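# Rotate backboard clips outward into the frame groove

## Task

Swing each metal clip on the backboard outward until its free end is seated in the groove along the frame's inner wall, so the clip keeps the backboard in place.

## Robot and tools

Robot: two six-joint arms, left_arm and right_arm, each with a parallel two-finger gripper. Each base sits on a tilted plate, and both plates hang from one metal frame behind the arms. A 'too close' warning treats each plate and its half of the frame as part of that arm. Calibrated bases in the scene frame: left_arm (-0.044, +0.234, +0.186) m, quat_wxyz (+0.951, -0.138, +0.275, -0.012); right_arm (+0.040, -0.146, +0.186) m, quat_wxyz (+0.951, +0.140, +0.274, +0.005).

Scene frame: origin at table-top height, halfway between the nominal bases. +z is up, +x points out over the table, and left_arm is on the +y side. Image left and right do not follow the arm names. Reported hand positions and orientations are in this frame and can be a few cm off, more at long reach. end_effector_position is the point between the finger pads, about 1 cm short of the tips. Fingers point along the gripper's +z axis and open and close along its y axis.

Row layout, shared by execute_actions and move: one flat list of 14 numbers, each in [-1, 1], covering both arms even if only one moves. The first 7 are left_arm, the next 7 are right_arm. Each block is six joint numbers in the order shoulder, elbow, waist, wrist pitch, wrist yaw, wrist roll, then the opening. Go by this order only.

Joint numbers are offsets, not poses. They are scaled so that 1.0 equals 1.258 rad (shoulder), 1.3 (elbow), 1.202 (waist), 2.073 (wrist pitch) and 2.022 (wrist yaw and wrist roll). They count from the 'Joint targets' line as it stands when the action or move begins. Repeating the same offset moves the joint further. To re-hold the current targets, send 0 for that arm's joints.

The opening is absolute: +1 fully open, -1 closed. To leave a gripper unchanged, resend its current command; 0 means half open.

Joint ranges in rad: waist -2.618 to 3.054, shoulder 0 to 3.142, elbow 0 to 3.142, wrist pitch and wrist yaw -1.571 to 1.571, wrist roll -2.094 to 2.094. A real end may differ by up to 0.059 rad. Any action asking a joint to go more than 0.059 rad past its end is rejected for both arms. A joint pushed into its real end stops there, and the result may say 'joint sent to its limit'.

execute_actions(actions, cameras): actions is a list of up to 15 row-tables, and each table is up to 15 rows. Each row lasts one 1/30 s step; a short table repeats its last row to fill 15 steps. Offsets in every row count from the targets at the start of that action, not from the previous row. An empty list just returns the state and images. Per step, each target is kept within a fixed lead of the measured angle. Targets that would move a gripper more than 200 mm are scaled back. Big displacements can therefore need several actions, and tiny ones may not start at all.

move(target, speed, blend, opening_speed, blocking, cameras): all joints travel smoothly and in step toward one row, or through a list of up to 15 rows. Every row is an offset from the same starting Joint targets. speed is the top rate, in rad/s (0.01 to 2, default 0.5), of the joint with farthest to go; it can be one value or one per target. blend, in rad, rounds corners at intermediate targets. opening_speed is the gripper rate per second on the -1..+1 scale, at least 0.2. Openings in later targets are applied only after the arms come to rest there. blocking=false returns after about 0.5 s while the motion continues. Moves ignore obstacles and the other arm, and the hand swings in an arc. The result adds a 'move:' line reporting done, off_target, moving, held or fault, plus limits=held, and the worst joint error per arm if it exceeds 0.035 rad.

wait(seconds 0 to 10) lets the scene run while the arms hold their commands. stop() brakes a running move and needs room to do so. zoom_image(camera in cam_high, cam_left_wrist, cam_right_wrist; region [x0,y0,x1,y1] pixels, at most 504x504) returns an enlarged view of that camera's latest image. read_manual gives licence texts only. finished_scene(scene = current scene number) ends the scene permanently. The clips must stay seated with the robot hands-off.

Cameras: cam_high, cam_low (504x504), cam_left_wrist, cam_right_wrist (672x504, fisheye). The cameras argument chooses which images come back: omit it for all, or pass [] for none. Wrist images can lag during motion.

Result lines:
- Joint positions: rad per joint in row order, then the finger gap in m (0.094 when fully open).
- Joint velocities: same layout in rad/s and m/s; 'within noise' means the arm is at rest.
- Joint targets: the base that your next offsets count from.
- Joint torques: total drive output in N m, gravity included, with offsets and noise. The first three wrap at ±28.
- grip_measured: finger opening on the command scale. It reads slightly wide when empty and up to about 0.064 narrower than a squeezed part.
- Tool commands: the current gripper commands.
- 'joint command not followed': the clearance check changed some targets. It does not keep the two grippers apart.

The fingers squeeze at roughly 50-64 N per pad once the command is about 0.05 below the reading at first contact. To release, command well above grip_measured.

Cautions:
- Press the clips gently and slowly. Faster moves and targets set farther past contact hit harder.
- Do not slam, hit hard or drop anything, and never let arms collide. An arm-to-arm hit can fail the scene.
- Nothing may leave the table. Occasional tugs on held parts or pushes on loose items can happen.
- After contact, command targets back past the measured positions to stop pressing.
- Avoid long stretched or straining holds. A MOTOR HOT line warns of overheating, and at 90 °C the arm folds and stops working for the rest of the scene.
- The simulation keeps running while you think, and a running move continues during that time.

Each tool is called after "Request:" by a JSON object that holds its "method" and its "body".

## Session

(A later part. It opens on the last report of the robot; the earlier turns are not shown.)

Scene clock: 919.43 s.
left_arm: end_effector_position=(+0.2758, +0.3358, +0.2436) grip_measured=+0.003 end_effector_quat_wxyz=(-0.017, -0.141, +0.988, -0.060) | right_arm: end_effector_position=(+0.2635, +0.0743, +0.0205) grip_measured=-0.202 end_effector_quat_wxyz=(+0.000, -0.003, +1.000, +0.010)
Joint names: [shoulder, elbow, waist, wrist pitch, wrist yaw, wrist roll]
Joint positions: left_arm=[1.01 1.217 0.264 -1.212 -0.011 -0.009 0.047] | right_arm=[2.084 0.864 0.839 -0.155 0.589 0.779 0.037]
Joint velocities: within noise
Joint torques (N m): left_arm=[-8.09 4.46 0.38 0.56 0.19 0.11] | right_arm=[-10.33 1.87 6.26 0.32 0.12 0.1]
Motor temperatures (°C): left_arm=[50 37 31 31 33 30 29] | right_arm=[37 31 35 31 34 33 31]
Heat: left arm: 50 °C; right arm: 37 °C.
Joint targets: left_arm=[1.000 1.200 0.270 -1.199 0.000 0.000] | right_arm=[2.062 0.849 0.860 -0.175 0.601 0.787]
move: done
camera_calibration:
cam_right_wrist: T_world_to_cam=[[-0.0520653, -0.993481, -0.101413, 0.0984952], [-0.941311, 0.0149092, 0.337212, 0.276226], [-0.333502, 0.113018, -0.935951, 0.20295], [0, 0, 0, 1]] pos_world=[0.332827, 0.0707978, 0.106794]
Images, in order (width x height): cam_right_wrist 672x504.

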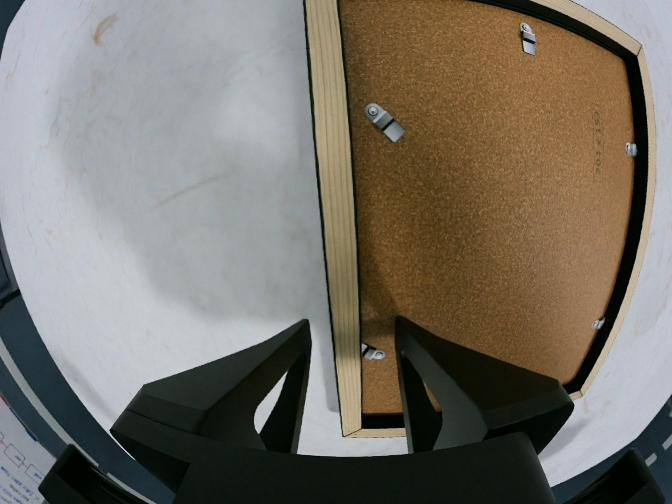

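Request:
{"method": "move", "body": {"target": [0,0,0,0,0,0,0.0,0.006,-0.0045,0.008,0.017,0,0,-0.2], "speed": 0.25, "cameras": ["cam_right_wrist"]}}

Request:
{"method": "zoom_image", "body": {"camera": "cam_right_wrist", "region": [290, 270, 450, 390]}}

Scene clock: 968.23 s.
left_arm: end_effector_position=(+0.2758, +0.3358, +0.2436) grip_measured=+0.003 end_effector_quat_wxyz=(-0.017, -0.141, +0.988, -0.060) | right_arm: end_effector_position=(+0.2592, +0.0735, +0.0210) grip_measured=-0.202 end_effector_quat_wxyz=(-0.002, -0.008, +1.000, +0.009)
Joint names: [shoulder, elbow, waist, wrist pitch, wrist yaw, wrist roll]
Joint positions: left_arm=[1.01 1.217 0.264 -1.212 -0.011 -0.009 0.047] | right_arm=[2.084 0.855 0.847 -0.156 0.59 0.779 0.037]
Joint velocities: within noise
Joint torques (N m): left_arm=[-8.09 4.49 0.38 0.56 0.18 0.1] | right_arm=[-9.4 2 6.35 0.6 0.12 0.09]
Motor temperatures (°C): left_arm=[51 37 31 31 33 30 29] | right_arm=[43 31 37 31 34 33 31]
Heat: left arm: 51 °C; right arm: 43 °C.
Joint targets: left_arm=[1.000 1.200 0.270 -1.199 0.000 0.000] | right_arm=[2.069 0.843 0.870 -0.140 0.601 0.787]
move: done
camera_calibration:
cam_right_wrist: T_world_to_cam=[[-0.0414071, -0.994237, -0.0988834, 0.0948115], [-0.940354, 0.00533216, 0.340157, 0.272396], [-0.33767, 0.10707, -0.935155, 0.203606], [0, 0, 0, 1]] pos_world=[0.328826, 0.0710125, 0.107121]
Images, in order (width x height): cam_right_wrist 672x504.

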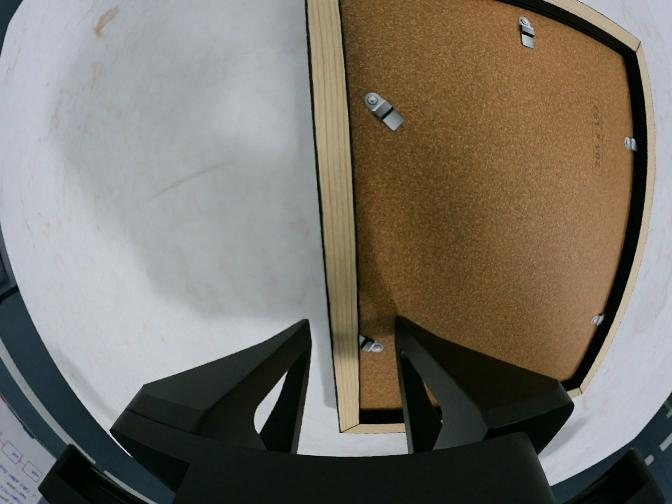

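Scaled by 3.150 from the camera's 672x504 image, which has a finer 960x720 frame.

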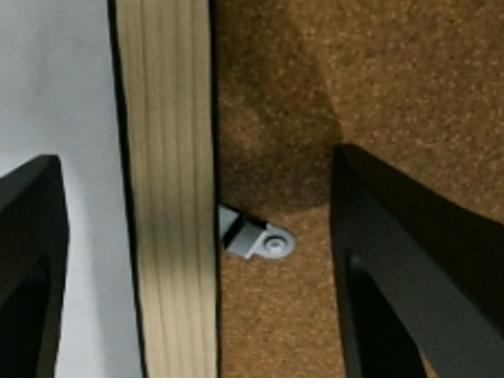

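Request:
{"method": "move", "body": {"target": [0,0,0,0,0,0,0.0,0.048,0,0,0,0,0,-0.2], "speed": 0.25, "cameras": ["cam_right_wrist"]}}

Request:
{"method": "zoom_image", "body": {"camera": "cam_right_wrist", "region": [290, 270, 450, 390]}}

Scene clock: 980.60 s.
left_arm: end_effector_position=(+0.2758, +0.3358, +0.2436) grip_measured=+0.003 end_effector_quat_wxyz=(-0.017, -0.141, +0.988, -0.060) | right_arm: end_effector_position=(+0.2541, +0.0742, +0.0180) grip_measured=-0.202 end_effector_quat_wxyz=(-0.004, -0.015, +1.000, +0.005)
Joint names: [shoulder, elbow, waist, wrist pitch, wrist yaw, wrist roll]
Joint positions: left_arm=[1.01 1.217 0.264 -1.212 -0.011 -0.009 0.047] | right_arm=[2.103 0.855 0.854 -0.151 0.593 0.779 0.037]
Joint velocities: within noise
Joint torques (N m): left_arm=[-8.09 4.44 0.36 0.55 0.19 0.1] | right_arm=[-5.53 1.99 5.74 0.54 0.09 0.09]
Motor temperatures (°C): left_arm=[51 37 31 31 33 30 29] | right_arm=[43 31 37 31 34 33 31]
Heat: left arm: 51 °C; right arm: 43 °C.
Joint targets: left_arm=[1.000 1.200 0.270 -1.199 0.000 0.000] | right_arm=[2.130 0.843 0.870 -0.140 0.601 0.787]
move: done
camera_calibration:
cam_right_wrist: T_world_to_cam=[[-0.0286042, -0.995379, -0.0916644, 0.0916796], [-0.938946, -0.00469958, 0.344033, 0.268987], [-0.342874, 0.0959087, -0.934472, 0.201147], [0, 0, 0, 1]] pos_world=[0.324155, 0.0732283, 0.10383]
Images, in order (width x height): cam_right_wrist 672x504.

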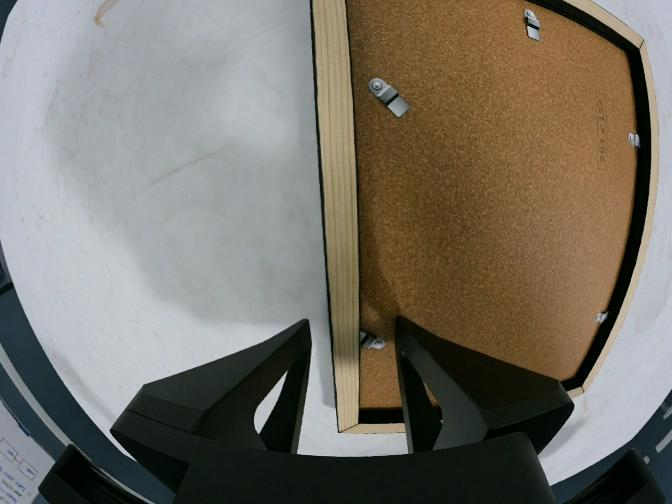

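Scaled by 3.150 from the camera's 672x504 image, which has a finer 960x720 frame.

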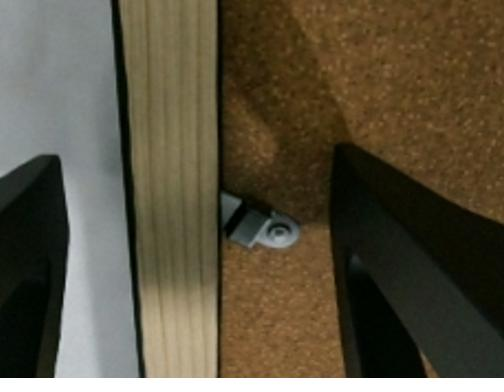

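Request:
{"method": "move", "body": {"target": [[0,0,0,0,0,0,0.0,-0.048,0.0235,0,0,0,0,-0.2],[0,0,0,0,0,0,0.0,-0.003,0.0235,0,0,0,0,-0.2]], "speed": 0.25, "cameras": ["cam_right_wrist"]}}

Request:
{"method": "zoom_image", "body": {"camera": "cam_right_wrist", "region": [290, 270, 450, 390]}}

Scene clock: 995.13 s.
left_arm: end_effector_position=(+0.2758, +0.3358, +0.2436) grip_measured=+0.003 end_effector_quat_wxyz=(-0.017, -0.141, +0.988, -0.060) | right_arm: end_effector_position=(+0.2558, +0.0759, +0.0181) grip_measured=-0.202 end_effector_quat_wxyz=(-0.003, -0.013, +1.000, +0.006)
Joint names: [shoulder, elbow, waist, wrist pitch, wrist yaw, wrist roll]
Joint positions: left_arm=[1.01 1.217 0.264 -1.212 -0.011 -0.009 0.047] | right_arm=[2.105 0.861 0.854 -0.151 0.593 0.779 0.038]
Joint velocities: within noise
Joint torques (N m): left_arm=[-8.12 4.45 0.35 0.56 0.19 0.1] | right_arm=[-6.04 3.99 5.75 0.55 0.09 0.09]
Motor temperatures (°C): left_arm=[51 37 31 31 33 30 29] | right_arm=[40 31 37 31 34 33 31]
Heat: left arm: 51 °C; right arm: 40 °C.
Joint targets: left_arm=[1.000 1.200 0.270 -1.199 0.000 0.000] | right_arm=[2.126 0.874 0.870 -0.140 0.601 0.787]
move: done
camera_calibration:
cam_right_wrist: T_world_to_cam=[[-0.0309553, -0.995048, -0.0944552, 0.0940832], [-0.939846, -0.00318703, 0.341585, 0.270753], [-0.340194, 0.0993471, -0.935093, 0.200737], [0, 0, 0, 1]] pos_world=[0.325668, 0.0745375, 0.104109]
Images, in order (width x height): cam_right_wrist 672x504.

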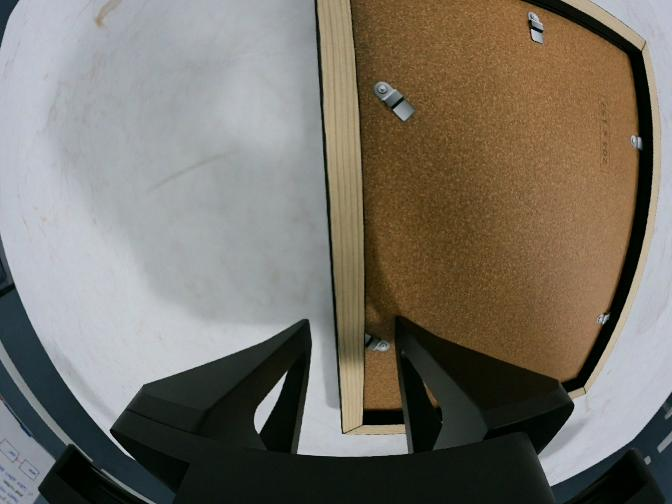

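Scaled by 3.150 from the camera's 672x504 image, which has a finer 960x720 frame.

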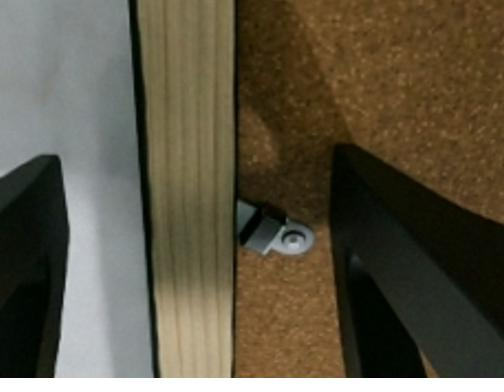

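Request:
{"method": "move", "body": {"target": [[0,0,0,0,0,0,0.0,-0.045,0,-0.033,0,0,-0.012,-0.2],[0,0,0,0,0,0,0.0,0.0,0,-0.033,0,0,-0.012,-0.2]], "speed": 0.25, "cameras": ["cam_right_wrist"]}}

Request:
{"method": "zoom_image", "body": {"camera": "cam_right_wrist", "region": [290, 270, 450, 390]}}

Scene clock: 1008.23 s.
left_arm: end_effector_position=(+0.2758, +0.3358, +0.2436) grip_measured=+0.003 end_effector_quat_wxyz=(-0.017, -0.141, +0.988, -0.060) | right_arm: end_effector_position=(+0.2601, +0.0733, +0.0180) grip_measured=-0.202 end_effector_quat_wxyz=(-0.002, -0.010, +1.000, +0.006)
Joint names: [shoulder, elbow, waist, wrist pitch, wrist yaw, wrist roll]
Joint positions: left_arm=[1.01 1.217 0.264 -1.212 -0.011 -0.009 0.047] | right_arm=[2.096 0.861 0.841 -0.151 0.593 0.771 0.038]
Joint velocities: within noise
Joint torques (N m): left_arm=[-8.09 4.46 0.35 0.57 0.18 0.11] | right_arm=[-5.31 4.19 3.81 0.56 0.03 -0.14]
Motor temperatures (°C): left_arm=[51 37 31 31 33 30 29] | right_arm=[39 32 37 31 34 33 31]
Heat: left arm: 51 °C; right arm: 39 °C.
Joint targets: left_arm=[1.000 1.200 0.270 -1.199 0.000 0.000] | right_arm=[2.126 0.874 0.830 -0.140 0.601 0.763]
move: done
camera_calibration:
cam_right_wrist: T_world_to_cam=[[-0.0381251, -0.994898, -0.0934037, 0.0933863], [-0.940524, 0.00414927, 0.339702, 0.274492], [-0.337582, 0.1008, -0.935884, 0.201553], [0, 0, 0, 1]] pos_world=[0.329767, 0.0714545, 0.104108]
Images, in order (width x height): cam_right_wrist 672x504.

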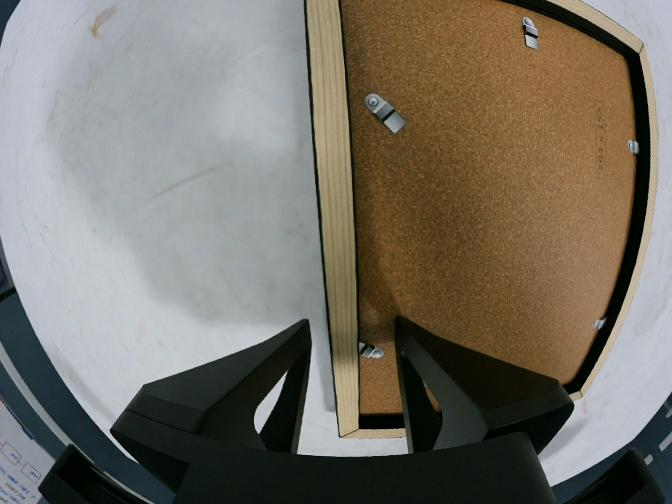

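Scaled by 3.150 from the camera's 672x504 image, which has a finer 960x720 frame.

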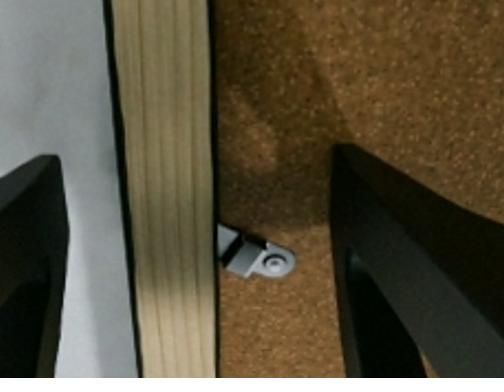

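Request:
{"method": "move", "body": {"target": [[0,0,0,0,0,0,0.0,-0.045,-0.0235,0.028,0,0,0.0,-0.2],[0,0,0,0,0,0,0.0,0.0,-0.0235,0.028,0,0,0.0,-0.2]], "speed": 0.25, "cameras": ["cam_right_wrist"]}}

Request:
{"method": "zoom_image", "body": {"camera": "cam_right_wrist", "region": [290, 270, 450, 390]}}

Scene clock: 1018.70 s.
left_arm: end_effector_position=(+0.2758, +0.3358, +0.2436) grip_measured=+0.003 end_effector_quat_wxyz=(-0.017, -0.141, +0.988, -0.060) | right_arm: end_effector_position=(+0.2577, +0.0724, +0.0180) grip_measured=-0.202 end_effector_quat_wxyz=(-0.001, -0.014, +1.000, +0.004)
Joint names: [shoulder, elbow, waist, wrist pitch, wrist yaw, wrist roll]
Joint positions: left_arm=[1.01 1.217 0.264 -1.212 -0.011 -0.009 0.047] | right_arm=[2.098 0.855 0.846 -0.15 0.597 0.77 0.038]
Joint velocities: left_arm=[-0.002 0.002 0.002 0.154 -0.066 0.007 0.001] | right_arm=[within noise]
Joint torques (N m): left_arm=[-8.1 4.46 0.36 0.57 0.18 0.11] | right_arm=[-5.46 1.91 6.01 0.54 0.04 -0.09]
Motor temperatures (°C): left_arm=[51 37 31 31 33 30 29] | right_arm=[38 32 36 31 34 33 31]
Heat: left arm: 51 °C; right arm: 38 °C.
Joint targets: left_arm=[1.000 1.200 0.270 -1.199 0.000 0.000] | right_arm=[2.126 0.843 0.864 -0.140 0.601 0.763]
move: done
camera_calibration:
cam_right_wrist: T_world_to_cam=[[-0.0292646, -0.9956, -0.0890197, 0.0901445], [-0.940823, -0.00264654, 0.338888, 0.272769], [-0.337632, 0.0936692, -0.936606, 0.201311], [0, 0, 0, 1]] pos_world=[0.327234, 0.0716131, 0.104135]
Images, in order (width x height): cam_right_wrist 672x504.

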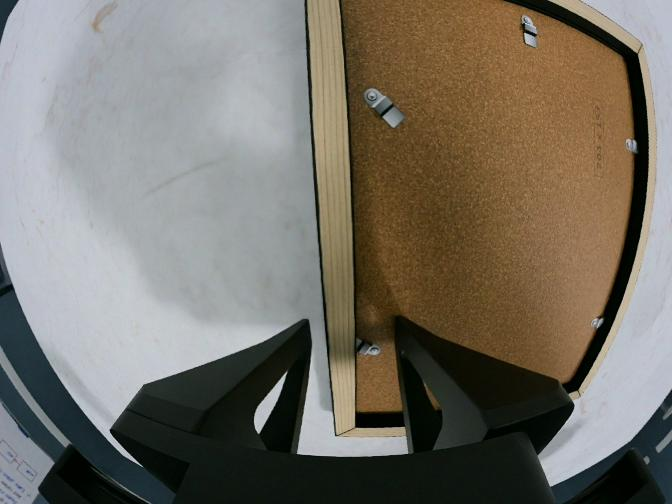

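Scaled by 3.150 from the camera's 672x504 image, which has a finer 960x720 frame.

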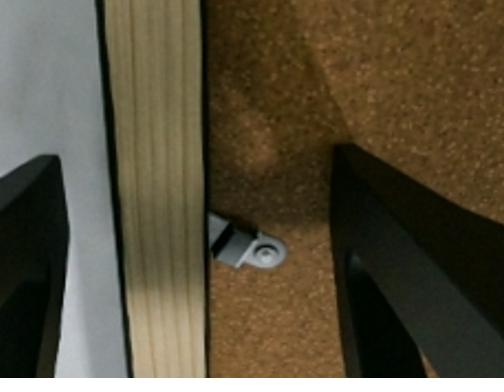

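Request:
{"method": "move", "body": {"target": [[0,0,0,0,0,0,0.0,0,0,0,0,0,0,-0.2],[0,0,0,0,0,0,0.0,0,0,0,0,0,0,-0.58],[0,0,0,0,0,0,0.0,0,0,0,0,0,0,-0.72]], "opening_speed": 0.4, "cameras": ["cam_right_wrist"]}}

Request:
{"method": "move", "body": {"target": [0,0,0,0,0,0,0.0,0,0,0,0,0,0,-0.25], "opening_speed": 1.0, "cameras": ["cam_right_wrist"]}}

Request:
{"method": "zoom_image", "body": {"camera": "cam_right_wrist", "region": [290, 270, 450, 390]}}

Scene clock: 1035.03 s.
left_arm: end_effector_position=(+0.2758, +0.3358, +0.2436) grip_measured=+0.003 end_effector_quat_wxyz=(-0.017, -0.141, +0.988, -0.060) | right_arm: end_effector_position=(+0.2584, +0.0759, +0.0178) grip_measured=-0.717 end_effector_quat_wxyz=(+0.000, -0.011, +1.000, +0.011)
Joint names: [shoulder, elbow, waist, wrist pitch, wrist yaw, wrist roll]
Joint positions: left_arm=[1.01 1.217 0.264 -1.212 -0.011 -0.009 0.047] | right_arm=[2.099 0.855 0.847 -0.135 0.589 0.769 0.013]
Joint velocities: within noise
Joint torques (N m): left_arm=[-8.08 4.46 0.34 0.56 0.18 0.11] | right_arm=[-5.68 2.07 5.98 0.41 0.06 -0.08]
Motor temperatures (°C): left_arm=[51 37 31 31 33 30 29] | right_arm=[37 31 37 31 34 33 31]
Heat: left arm: 51 °C; right arm: 37 °C.
Joint targets: left_arm=[1.000 1.200 0.270 -1.199 0.000 0.000] | right_arm=[2.126 0.843 0.864 -0.140 0.601 0.763]
move: done
camera_calibration:
cam_right_wrist: T_world_to_cam=[[-0.0346136, -0.994037, -0.103409, 0.0951712], [-0.941545, -0.00225942, 0.33688, 0.27371], [-0.335105, 0.109024, -0.935852, 0.199243], [0, 0, 0, 1]] pos_world=[0.327772, 0.0734998, 0.104096]
Images, in order (width x height): cam_right_wrist 672x504.

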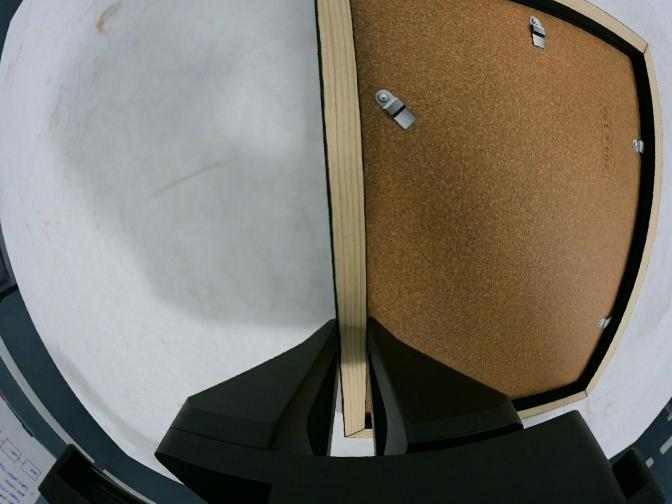

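Scene clock: 1035.73 s.
left_arm: end_effector_position=(+0.2758, +0.3358, +0.2436) grip_measured=+0.003 end_effector_quat_wxyz=(-0.017, -0.141, +0.988, -0.060) | right_arm: end_effector_position=(+0.2582, +0.0764, +0.0181) grip_measured=-0.252 end_effector_quat_wxyz=(+0.000, -0.012, +1.000, +0.011)
Joint names: [shoulder, elbow, waist, wrist pitch, wrist yaw, wrist roll]
Joint positions: left_arm=[1.01 1.217 0.264 -1.212 -0.011 -0.009 0.047] | right_arm=[2.099 0.855 0.849 -0.135 0.59 0.769 0.035]
Joint velocities: within noise
Joint torques (N m): left_arm=[-8.1 4.48 0.35 0.55 0.19 0.11] | right_arm=[-5.7 1.94 5.65 0.44 0.07 -0.11]
Motor temperatures (°C): left_arm=[51 37 31 31 33 30 29] | right_arm=[37 31 37 31 34 33 31]
Heat: left arm: 51 °C; right arm: 37 °C.
Joint targets: left_arm=[1.000 1.200 0.270 -1.199 0.000 0.000] | right_arm=[2.126 0.843 0.864 -0.140 0.601 0.763]
move: done
camera_calibration:
cam_right_wrist: T_world_to_cam=[[-0.0329802, -0.994041, -0.103902, 0.0951945], [-0.941893, -0.00385908, 0.335892, 0.273678], [-0.334291, 0.108942, -0.936152, 0.199254], [0, 0, 0, 1]] pos_world=[0.327524, 0.0739761, 0.104496]
Images, in order (width x height): cam_right_wrist 672x504.

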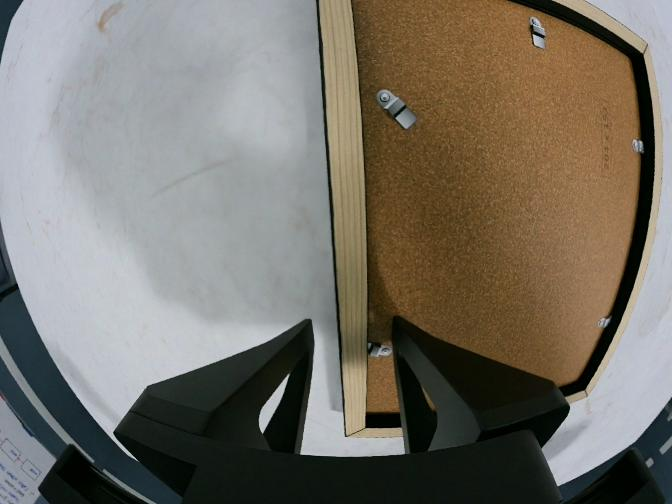

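Scaled by 3.150 from the camera's 672x504 image, which has a finer 960x720 frame.

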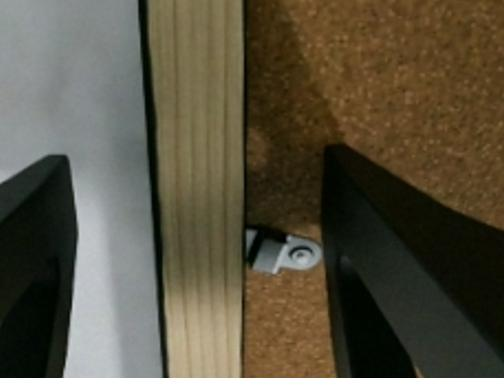

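Request:
{"method": "move", "body": {"target": [[0,0,0,0,0,0,0.0,-0.045,-0.004,0.0,-0.0125,0,0.0,-0.2],[0,0,0,0,0,0,0.0,0.0,-0.004,0.0,-0.006,0,0.0,-0.2]], "speed": 0.25, "cameras": ["cam_right_wrist"]}}

Request:
{"method": "zoom_image", "body": {"camera": "cam_right_wrist", "region": [290, 270, 450, 390]}}

Scene clock: 1056.80 s.
left_arm: end_effector_position=(+0.2758, +0.3358, +0.2436) grip_measured=+0.003 end_effector_quat_wxyz=(-0.017, -0.141, +0.988, -0.060) | right_arm: end_effector_position=(+0.2548, +0.0730, +0.0180) grip_measured=-0.202 end_effector_quat_wxyz=(-0.003, -0.017, +1.000, +0.006)
Joint names: [shoulder, elbow, waist, wrist pitch, wrist yaw, wrist roll]
Joint positions: left_arm=[1.01 1.217 0.264 -1.212 -0.011 -0.009 0.047] | right_arm=[2.098 0.849 0.85 -0.146 0.592 0.769 0.037]
Joint velocities: within noise
Joint torques (N m): left_arm=[-8.09 4.46 0.35 0.57 0.19 0.11] | right_arm=[-5.63 2.07 5.57 0.4 0.09 -0.09]
Motor temperatures (°C): left_arm=[51 37 31 31 33 30 29] | right_arm=[37 31 37 31 34 33 31]
Heat: left arm: 51 °C; right arm: 37 °C.
Joint targets: left_arm=[1.000 1.200 0.270 -1.199 0.000 0.000] | right_arm=[2.126 0.838 0.864 -0.152 0.601 0.763]
move: done
camera_calibration:
cam_right_wrist: T_world_to_cam=[[-0.0237538, -0.995335, -0.093511, 0.0893195], [-0.939289, -0.00980719, 0.342988, 0.270102], [-0.342305, 0.0959811, -0.934674, 0.201364], [0, 0, 0, 1]] pos_world=[0.324754, 0.0722246, 0.10392]
Images, in order (width x height): cam_right_wrist 672x504.

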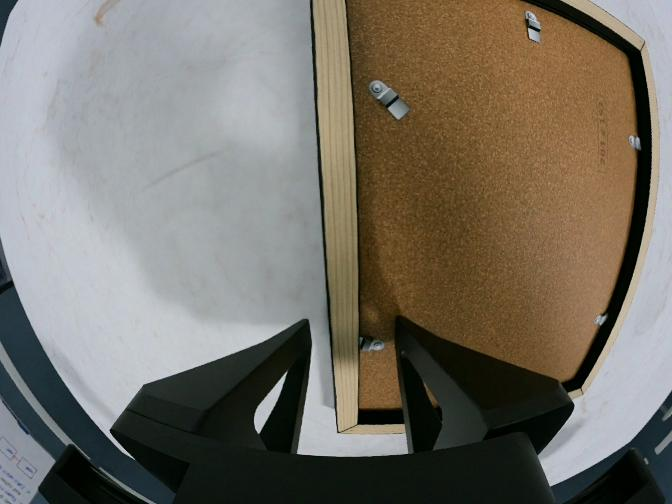

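Scaled by 3.150 from the camera's 672x504 image, which has a finer 960x720 frame.

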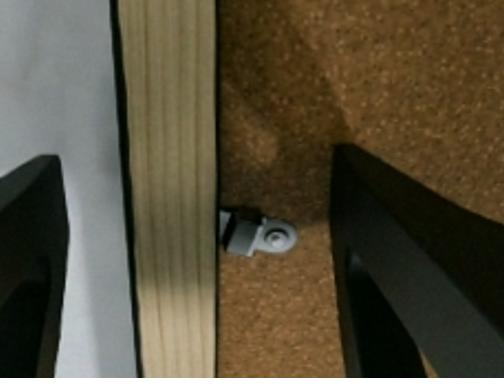

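Request:
{"method": "move", "body": {"target": [[0,0,0,0,0,0,0.0,-0.045,0,-0.0266,-0.006,0,-0.008,-0.2],[0,0,0,0,0,0,0.0,0.0,0,-0.0266,0,0,-0.008,-0.2]], "speed": 0.25, "cameras": ["cam_right_wrist"]}}

Request:
{"method": "zoom_image", "body": {"camera": "cam_right_wrist", "region": [290, 270, 450, 390]}}

Scene clock: 1065.67 s.
left_arm: end_effector_position=(+0.2758, +0.3358, +0.2436) grip_measured=+0.003 end_effector_quat_wxyz=(-0.017, -0.141, +0.988, -0.060) | right_arm: end_effector_position=(+0.2566, +0.0718, +0.0180) grip_measured=-0.202 end_effector_quat_wxyz=(-0.003, -0.020, +1.000, +0.005)
Joint names: [shoulder, elbow, waist, wrist pitch, wrist yaw, wrist roll]
Joint positions: left_arm=[1.01 1.217 0.264 -1.212 -0.011 -0.009 0.047] | right_arm=[2.094 0.849 0.844 -0.146 0.592 0.756 0.037]
Joint velocities: within noise
Joint torques (N m): left_arm=[-8.06 4.46 0.36 0.57 0.18 0.11] | right_arm=[-5.15 2.06 3.56 0.4 0.07 -0.13]
Motor temperatures (°C): left_arm=[51 37 31 31 33 30 29] | right_arm=[37 31 37 31 34 33 31]
Heat: left arm: 51 °C; right arm: 37 °C.
Joint targets: left_arm=[1.000 1.200 0.270 -1.199 0.000 0.000] | right_arm=[2.126 0.838 0.832 -0.152 0.601 0.747]
move: done
camera_calibration:
cam_right_wrist: T_world_to_cam=[[-0.0170056, -0.995559, -0.0925935, 0.0864007], [-0.939535, -0.0157678, 0.342089, 0.272291], [-0.342029, 0.0928123, -0.935095, 0.202181], [0, 0, 0, 1]] pos_world=[0.326448, 0.0715455, 0.10391]
Images, in order (width x height): cam_right_wrist 672x504.

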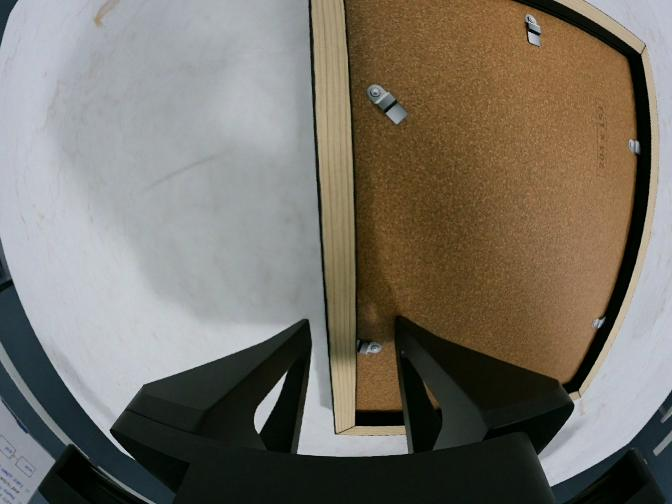

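Scaled by 3.150 from the camera's 672x504 image, which has a finer 960x720 frame.

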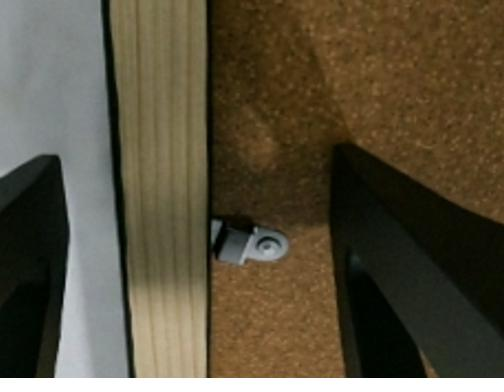

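Request:
{"method": "move", "body": {"target": [[0,0,0,0,0,0,0.0,0,0,0,0,0,0,-0.2],[0,0,0,0,0,0,0.0,0,0,0,0,0,0,-0.58],[0,0,0,0,0,0,0.0,0,0,0,0,0,0,-0.72]], "opening_speed": 0.4, "cameras": ["cam_right_wrist"]}}

Request:
{"method": "move", "body": {"target": [0,0,0,0,0,0,0.0,0,0,0,0,0,0,-0.25], "opening_speed": 1.0, "cameras": ["cam_right_wrist"]}}

Request:
{"method": "zoom_image", "body": {"camera": "cam_right_wrist", "region": [290, 270, 450, 390]}}

Scene clock: 1080.43 s.
left_arm: end_effector_position=(+0.2758, +0.3358, +0.2436) grip_measured=+0.003 end_effector_quat_wxyz=(-0.017, -0.141, +0.988, -0.060) | right_arm: end_effector_position=(+0.2561, +0.0739, +0.0175) grip_measured=-0.717 end_effector_quat_wxyz=(-0.004, -0.020, +1.000, +0.010)
Joint names: [shoulder, elbow, waist, wrist pitch, wrist yaw, wrist roll]
Joint positions: left_arm=[1.01 1.217 0.264 -1.212 -0.011 -0.009 0.047] | right_arm=[2.096 0.849 0.844 -0.138 0.584 0.754 0.013]
Joint velocities: within noise
Joint torques (N m): left_arm=[-8.09 4.45 0.35 0.57 0.18 0.11] | right_arm=[-5.42 1.98 3.69 0.32 0.14 -0.11]
Motor temperatures (°C): left_arm=[51 37 31 31 33 30 29] | right_arm=[37 31 36 31 34 33 31]
Heat: left arm: 51 °C; right arm: 37 °C.
Joint targets: left_arm=[1.000 1.200 0.270 -1.199 0.000 0.000] | right_arm=[2.126 0.838 0.832 -0.152 0.601 0.747]
move: done
camera_calibration:
cam_right_wrist: T_world_to_cam=[[-0.0189325, -0.994628, -0.101764, 0.0890548], [-0.938642, -0.0173755, 0.344455, 0.271874], [-0.344373, 0.102041, -0.933271, 0.201261], [0, 0, 0, 1]] pos_world=[0.326187, 0.0727634, 0.103246]
Images, in order (width x height): cam_right_wrist 672x504.

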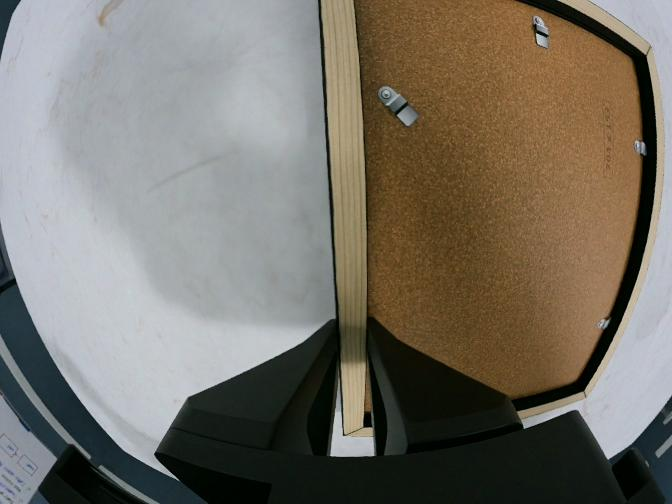

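Scene clock: 1081.13 s.
left_arm: end_effector_position=(+0.2758, +0.3358, +0.2436) grip_measured=+0.003 end_effector_quat_wxyz=(-0.017, -0.141, +0.988, -0.060) | right_arm: end_effector_position=(+0.2563, +0.0738, +0.0175) grip_measured=-0.252 end_effector_quat_wxyz=(-0.003, -0.020, +1.000, +0.010)
Joint names: [shoulder, elbow, waist, wrist pitch, wrist yaw, wrist roll]
Joint positions: left_arm=[1.01 1.217 0.264 -1.212 -0.011 -0.009 0.047] | right_arm=[2.096 0.849 0.844 -0.138 0.585 0.754 0.035]
Joint velocities: within noise
Joint torques (N m): left_arm=[-8.09 4.49 0.36 0.55 0.18 0.11] | right_arm=[-5.38 1.96 3.63 0.33 0.17 -0.09]
Motor temperatures (°C): left_arm=[51 37 31 31 33 30 29] | right_arm=[37 31 36 31 34 33 31]
Heat: left arm: 51 °C; right arm: 37 °C.
Joint targets: left_arm=[1.000 1.200 0.270 -1.199 0.000 0.000] | right_arm=[2.126 0.838 0.832 -0.152 0.601 0.746]
move: done
camera_calibration:
cam_right_wrist: T_world_to_cam=[[-0.0186481, -0.994717, -0.100951, 0.088848], [-0.939091, -0.0172286, 0.343236, 0.272236], [-0.343162, 0.101203, -0.933808, 0.201118], [0, 0, 0, 1]] pos_world=[0.326327, 0.0727152, 0.103334]
Images, in order (width x height): cam_right_wrist 672x504.

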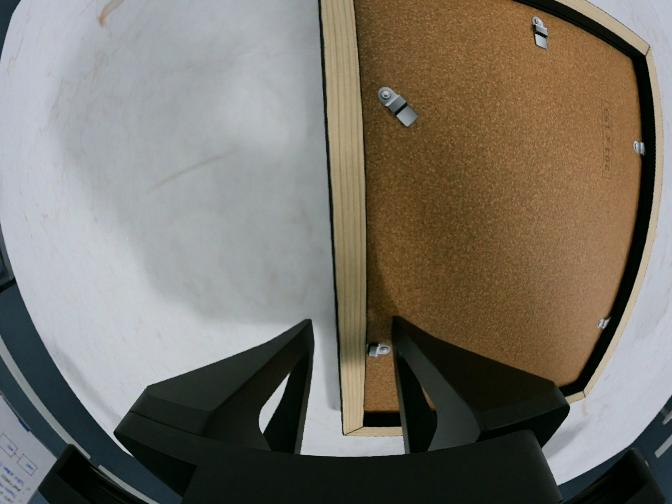

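Scaled by 3.150 from the camera's 672x504 image, which has a finer 960x720 frame.

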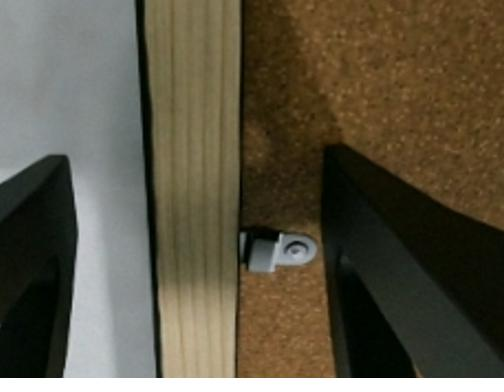

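Request:
{"method": "move", "body": {"target": [[0,0,0,0,0,0,0.0,-0.10,0,0.046,-0.034,0,0,-0.25],[0,0,0,0,0,0,0.0,-0.054,0.2023,-0.0715,-0.1298,-0.0138,-0.040,0.0]], "speed": 0.5, "cameras": ["cam_right_wrist"]}}

Request:
{"method": "zoom_image", "body": {"camera": "cam_right_wrist", "region": [290, 210, 450, 330]}}

Scene clock: 1117.07 s.
left_arm: end_effector_position=(+0.2758, +0.3358, +0.2436) grip_measured=+0.003 end_effector_quat_wxyz=(-0.017, -0.141, +0.988, -0.060) | right_arm: end_effector_position=(+0.3313, +0.0702, +0.0394) grip_measured=-0.002 end_effector_quat_wxyz=(-0.007, -0.012, +1.000, -0.001)
Joint names: [shoulder, elbow, waist, wrist pitch, wrist yaw, wrist roll]
Joint positions: left_arm=[1.01 1.217 0.264 -1.212 -0.011 -0.009 0.047] | right_arm=[2.036 1.089 0.751 -0.402 0.577 0.673 0.047]
Joint velocities: within noise
Joint torques (N m): left_arm=[-8.1 4.45 0.34 0.56 0.19 0.1] | right_arm=[-7.35 5.03 4.4 0.26 0.01 -0.06]
Motor temperatures (°C): left_arm=[51 37 31 31 33 30 29] | right_arm=[37 31 35 31 34 33 31]
Heat: left arm: 51 °C; right arm: 37 °C.
Joint targets: left_arm=[1.000 1.200 0.270 -1.199 0.000 0.000] | right_arm=[2.058 1.101 0.746 -0.421 0.573 0.666]
move: done
camera_calibration:
cam_right_wrist: T_world_to_cam=[[-0.0351546, -0.996263, -0.0788952, 0.0936301], [-0.936586, 0.00530049, 0.350397, 0.332399], [-0.348669, 0.0862102, -0.933273, 0.250556], [0, 0, 0, 1]] pos_world=[0.401973, 0.0699179, 0.124752]
Images, in order (width x height): cam_right_wrist 672x504.

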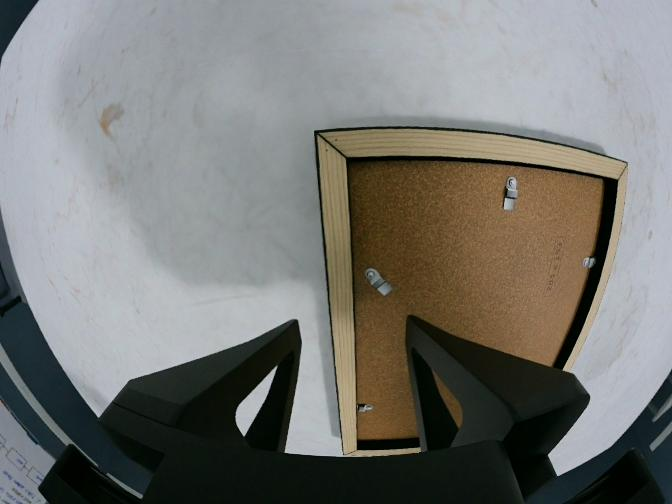

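Scaled by 3.150 from the camera's 672x504 image, which has a finer 960x720 frame.

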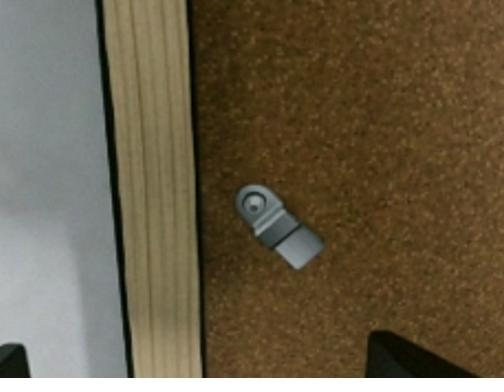

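Request:
{"method": "move", "body": {"target": [0,0,0,0,0,0,0.0,0.035,0.006,-0.0433,0.0584,-0.0054,-0.0247,0.0], "speed": 0.25, "cameras": ["cam_right_wrist"]}}

Request:
{"method": "zoom_image", "body": {"camera": "cam_right_wrist", "region": [290, 250, 450, 370]}}

Scene clock: 1143.80 s.
left_arm: end_effector_position=(+0.2758, +0.3358, +0.2436) grip_measured=+0.003 end_effector_quat_wxyz=(-0.017, -0.141, +0.988, -0.060) | right_arm: end_effector_position=(+0.3401, +0.0680, +0.0188) grip_measured=-0.002 end_effector_quat_wxyz=(-0.002, -0.004, +1.000, +0.002)
Joint names: [shoulder, elbow, waist, wrist pitch, wrist yaw, wrist roll]
Joint positions: left_arm=[1.01 1.217 0.264 -1.212 -0.011 -0.009 0.047] | right_arm=[2.08 1.093 0.702 -0.317 0.567 0.624 0.047]
Joint velocities: within noise
Joint torques (N m): left_arm=[-8.09 4.46 0.35 0.56 0.18 0.11] | right_arm=[-7.65 4.88 4.3 0.58 -0.08 -0.11]
Motor temperatures (°C): left_arm=[51 37 31 31 33 30 29] | right_arm=[37 32 36 31 34 33 31]
Heat: left arm: 51 °C; right arm: 37 °C.
Joint targets: left_arm=[1.000 1.200 0.270 -1.199 0.000 0.000] | right_arm=[2.102 1.109 0.694 -0.300 0.562 0.616]
move: done
camera_calibration:
cam_right_wrist: T_world_to_cam=[[-0.0492773, -0.99512, -0.0854834, 0.094923], [-0.940057, 0.0172939, 0.34058, 0.348397], [-0.337439, 0.097142, -0.936322, 0.230052], [0, 0, 0, 1]] pos_world=[0.409819, 0.0660869, 0.10486]
Images, in order (width x height): cam_right_wrist 672x504.

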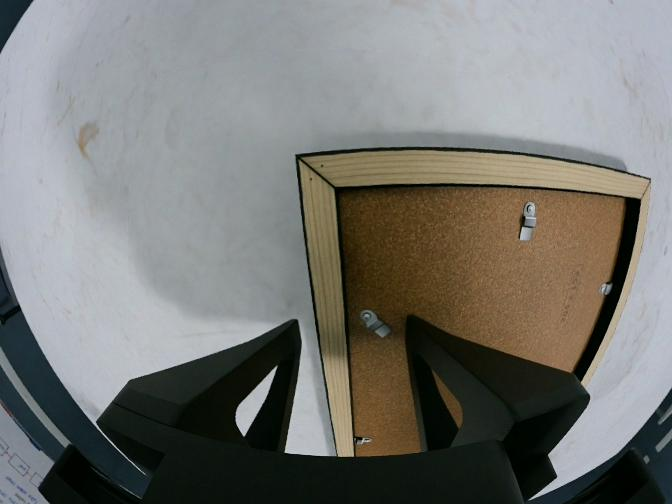

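Scaled by 3.150 from the camera's 672x504 image, which has a finer 960x720 frame.

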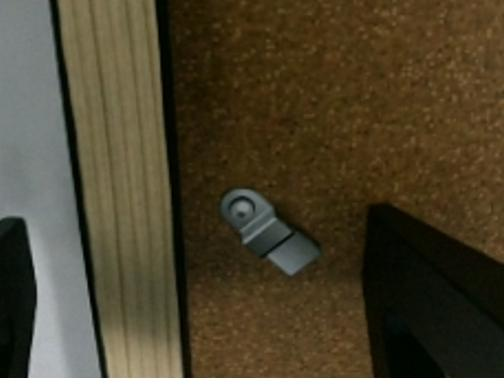

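Request:
{"method": "move", "body": {"target": [0,0,0,0,0,0,0.0,0.02,0,0.0266,0.003,0,0,0.0], "speed": 0.25, "cameras": ["cam_right_wrist"]}}

Request:
{"method": "zoom_image", "body": {"camera": "cam_right_wrist", "region": [290, 250, 450, 370]}}

Scene clock: 1155.47 s.
left_arm: end_effector_position=(+0.2758, +0.3358, +0.2436) grip_measured=+0.003 end_effector_quat_wxyz=(-0.017, -0.141, +0.988, -0.060) | right_arm: end_effector_position=(+0.3393, +0.0710, +0.0182) grip_measured=-0.002 end_effector_quat_wxyz=(+0.000, -0.009, +1.000, +0.000)
Joint names: [shoulder, elbow, waist, wrist pitch, wrist yaw, wrist roll]
Joint positions: left_arm=[1.01 1.217 0.264 -1.212 -0.011 -0.009 0.047] | right_arm=[2.09 1.099 0.71 -0.315 0.574 0.623 0.047]
Joint velocities: within noise
Joint torques (N m): left_arm=[-8.06 4.48 0.34 0.55 0.18 0.11] | right_arm=[-6.09 4.64 6.22 0.65 -0.12 -0.11]
Motor temperatures (°C): left_arm=[51 37 31 31 33 30 29] | right_arm=[38 32 36 31 34 33 31]
Heat: left arm: 51 °C; right arm: 38 °C.
Joint targets: left_arm=[1.000 1.200 0.270 -1.199 0.000 0.000] | right_arm=[2.127 1.109 0.726 -0.294 0.562 0.616]
move: off_target (right_arm); right_arm: the shoulder is farthest, 0.037 rad from its target
camera_calibration:
cam_right_wrist: T_world_to_cam=[[-0.0398872, -0.995781, -0.0826368, 0.0946669], [-0.941855, 0.0098538, 0.335876, 0.348977], [-0.333645, 0.091229, -0.938274, 0.228062], [0, 0, 0, 1]] pos_world=[0.408553, 0.0700229, 0.104595]
Images, in order (width x height): cam_right_wrist 672x504.

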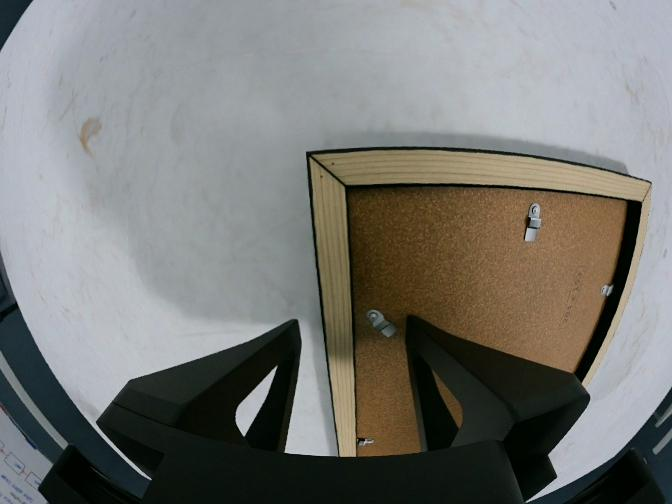

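Scaled by 3.150 from the camera's 672x504 image, which has a finer 960x720 frame.

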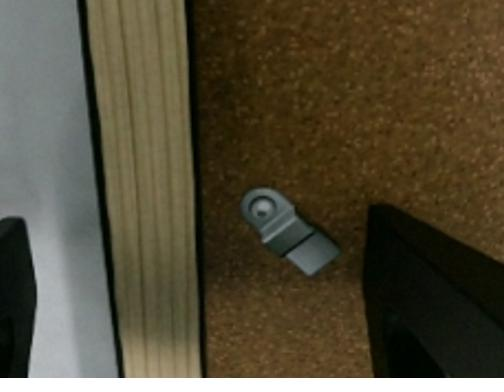

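Request:
{"method": "move", "body": {"target": [[0,0,0,0,0,0,0.0,0,0,0,0,0,0,0.0],[0,0,0,0,0,0,0.0,0,0,0,0,0,0,-0.35]], "opening_speed": 0.4, "cameras": ["cam_right_wrist"]}}

Request:
{"method": "zoom_image", "body": {"camera": "cam_right_wrist", "region": [290, 250, 450, 370]}}

Scene clock: 1168.83 s.
left_arm: end_effector_position=(+0.2758, +0.3358, +0.2436) grip_measured=+0.003 end_effector_quat_wxyz=(-0.017, -0.141, +0.988, -0.060) | right_arm: end_effector_position=(+0.3396, +0.0680, +0.0179) grip_measured=-0.347 end_effector_quat_wxyz=(+0.003, -0.011, +1.000, -0.008)
Joint names: [shoulder, elbow, waist, wrist pitch, wrist yaw, wrist roll]
Joint positions: left_arm=[1.01 1.217 0.264 -1.212 -0.011 -0.009 0.047] | right_arm=[2.091 1.099 0.71 -0.32 0.59 0.623 0.031]
Joint velocities: within noise
Joint torques (N m): left_arm=[-8.08 4.45 0.34 0.56 0.18 0.1] | right_arm=[-6.27 4.48 6.15 0.64 -0.29 -0.11]
Motor temperatures (°C): left_arm=[51 37 31 31 33 30 29] | right_arm=[38 32 36 31 34 33 31]
Heat: left arm: 51 °C; right arm: 38 °C.
Joint targets: left_arm=[1.000 1.200 0.270 -1.199 0.000 0.000] | right_arm=[2.127 1.109 0.726 -0.294 0.562 0.616]
move: off_target (right_arm); target 2's new numbers were sent with right_arm's shoulder 0.037 rad from that target; right_arm: the shoulder is farthest, 0.036 rad from its target
camera_calibration:
cam_right_wrist: T_world_to_cam=[[-0.0353866, -0.997152, -0.0666057, 0.0899005], [-0.94356, 0.0113748, 0.331007, 0.350006], [-0.329307, 0.0745596, -0.941275, 0.227912], [0, 0, 0, 1]] pos_world=[0.408486, 0.0686701, 0.104662]
Images, in order (width x height): cam_right_wrist 672x504.

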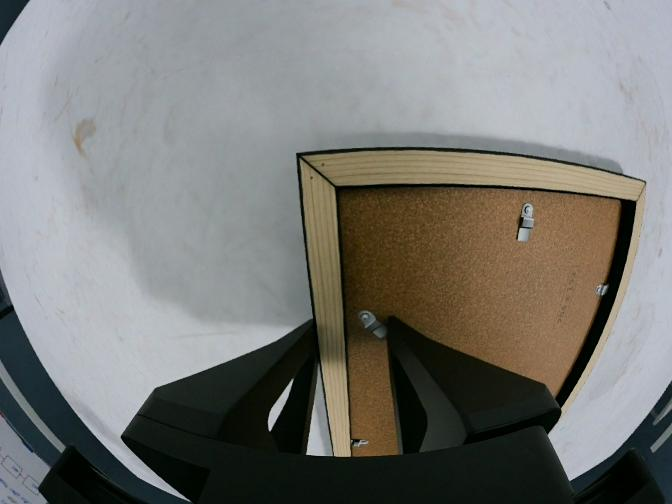

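Scaled by 3.150 from the camera's 672x504 image, which has a finer 960x720 frame.

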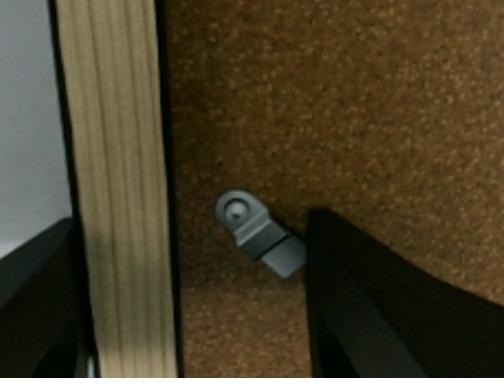

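Request:
{"method": "move", "body": {"target": [[0,0,0,0,0,0,0.0,0,0,0,0,0,0,-0.5]], "opening_speed": 0.3, "cameras": ["cam_right_wrist"]}}

Request:
{"method": "zoom_image", "body": {"camera": "cam_right_wrist", "region": [290, 250, 450, 370]}}

Scene clock: 1175.47 s.
left_arm: end_effector_position=(+0.2758, +0.3358, +0.2436) grip_measured=+0.003 end_effector_quat_wxyz=(-0.017, -0.141, +0.988, -0.060) | right_arm: end_effector_position=(+0.3379, +0.0711, +0.0181) grip_measured=-0.497 end_effector_quat_wxyz=(-0.002, -0.011, +1.000, +0.000)
Joint names: [shoulder, elbow, waist, wrist pitch, wrist yaw, wrist roll]
Joint positions: left_arm=[1.01 1.217 0.264 -1.212 -0.011 -0.009 0.047] | right_arm=[2.091 1.099 0.711 -0.318 0.573 0.623 0.024]
Joint velocities: within noise
Joint torques (N m): left_arm=[-8.06 4.46 0.34 0.56 0.19 0.1] | right_arm=[-6.3 4.72 5.9 0.65 -0.16 -0.1]
Motor temperatures (°C): left_arm=[51 37 31 31 33 30 29] | right_arm=[38 32 37 31 34 33 31]
Heat: left arm: 51 °C; right arm: 38 °C.
Joint targets: left_arm=[1.000 1.200 0.270 -1.199 0.000 0.000] | right_arm=[2.127 1.109 0.726 -0.294 0.562 0.616]
move: off_target (right_arm); right_arm: the shoulder is farthest, 0.036 rad from its target
camera_calibration:
cam_right_wrist: T_world_to_cam=[[-0.0362247, -0.995989, -0.0818166, 0.0934499], [-0.940555, 0.00631306, 0.339584, 0.347497], [-0.337705, 0.0892544, -0.937011, 0.229021], [0, 0, 0, 1]] pos_world=[0.407566, 0.0704402, 0.104237]
Images, in order (width x height): cam_right_wrist 672x504.

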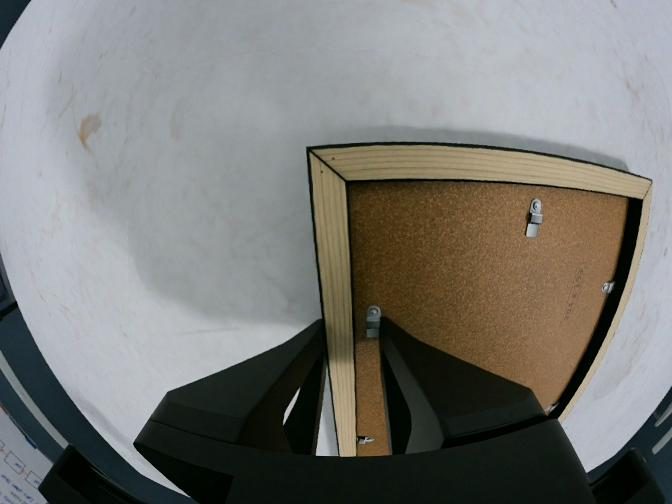

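Scaled by 3.150 from the camera's 672x504 image, which has a finer 960x720 frame.

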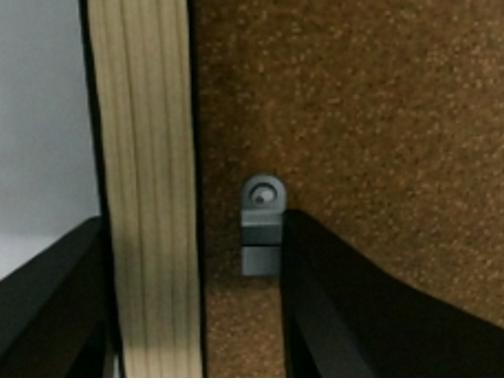

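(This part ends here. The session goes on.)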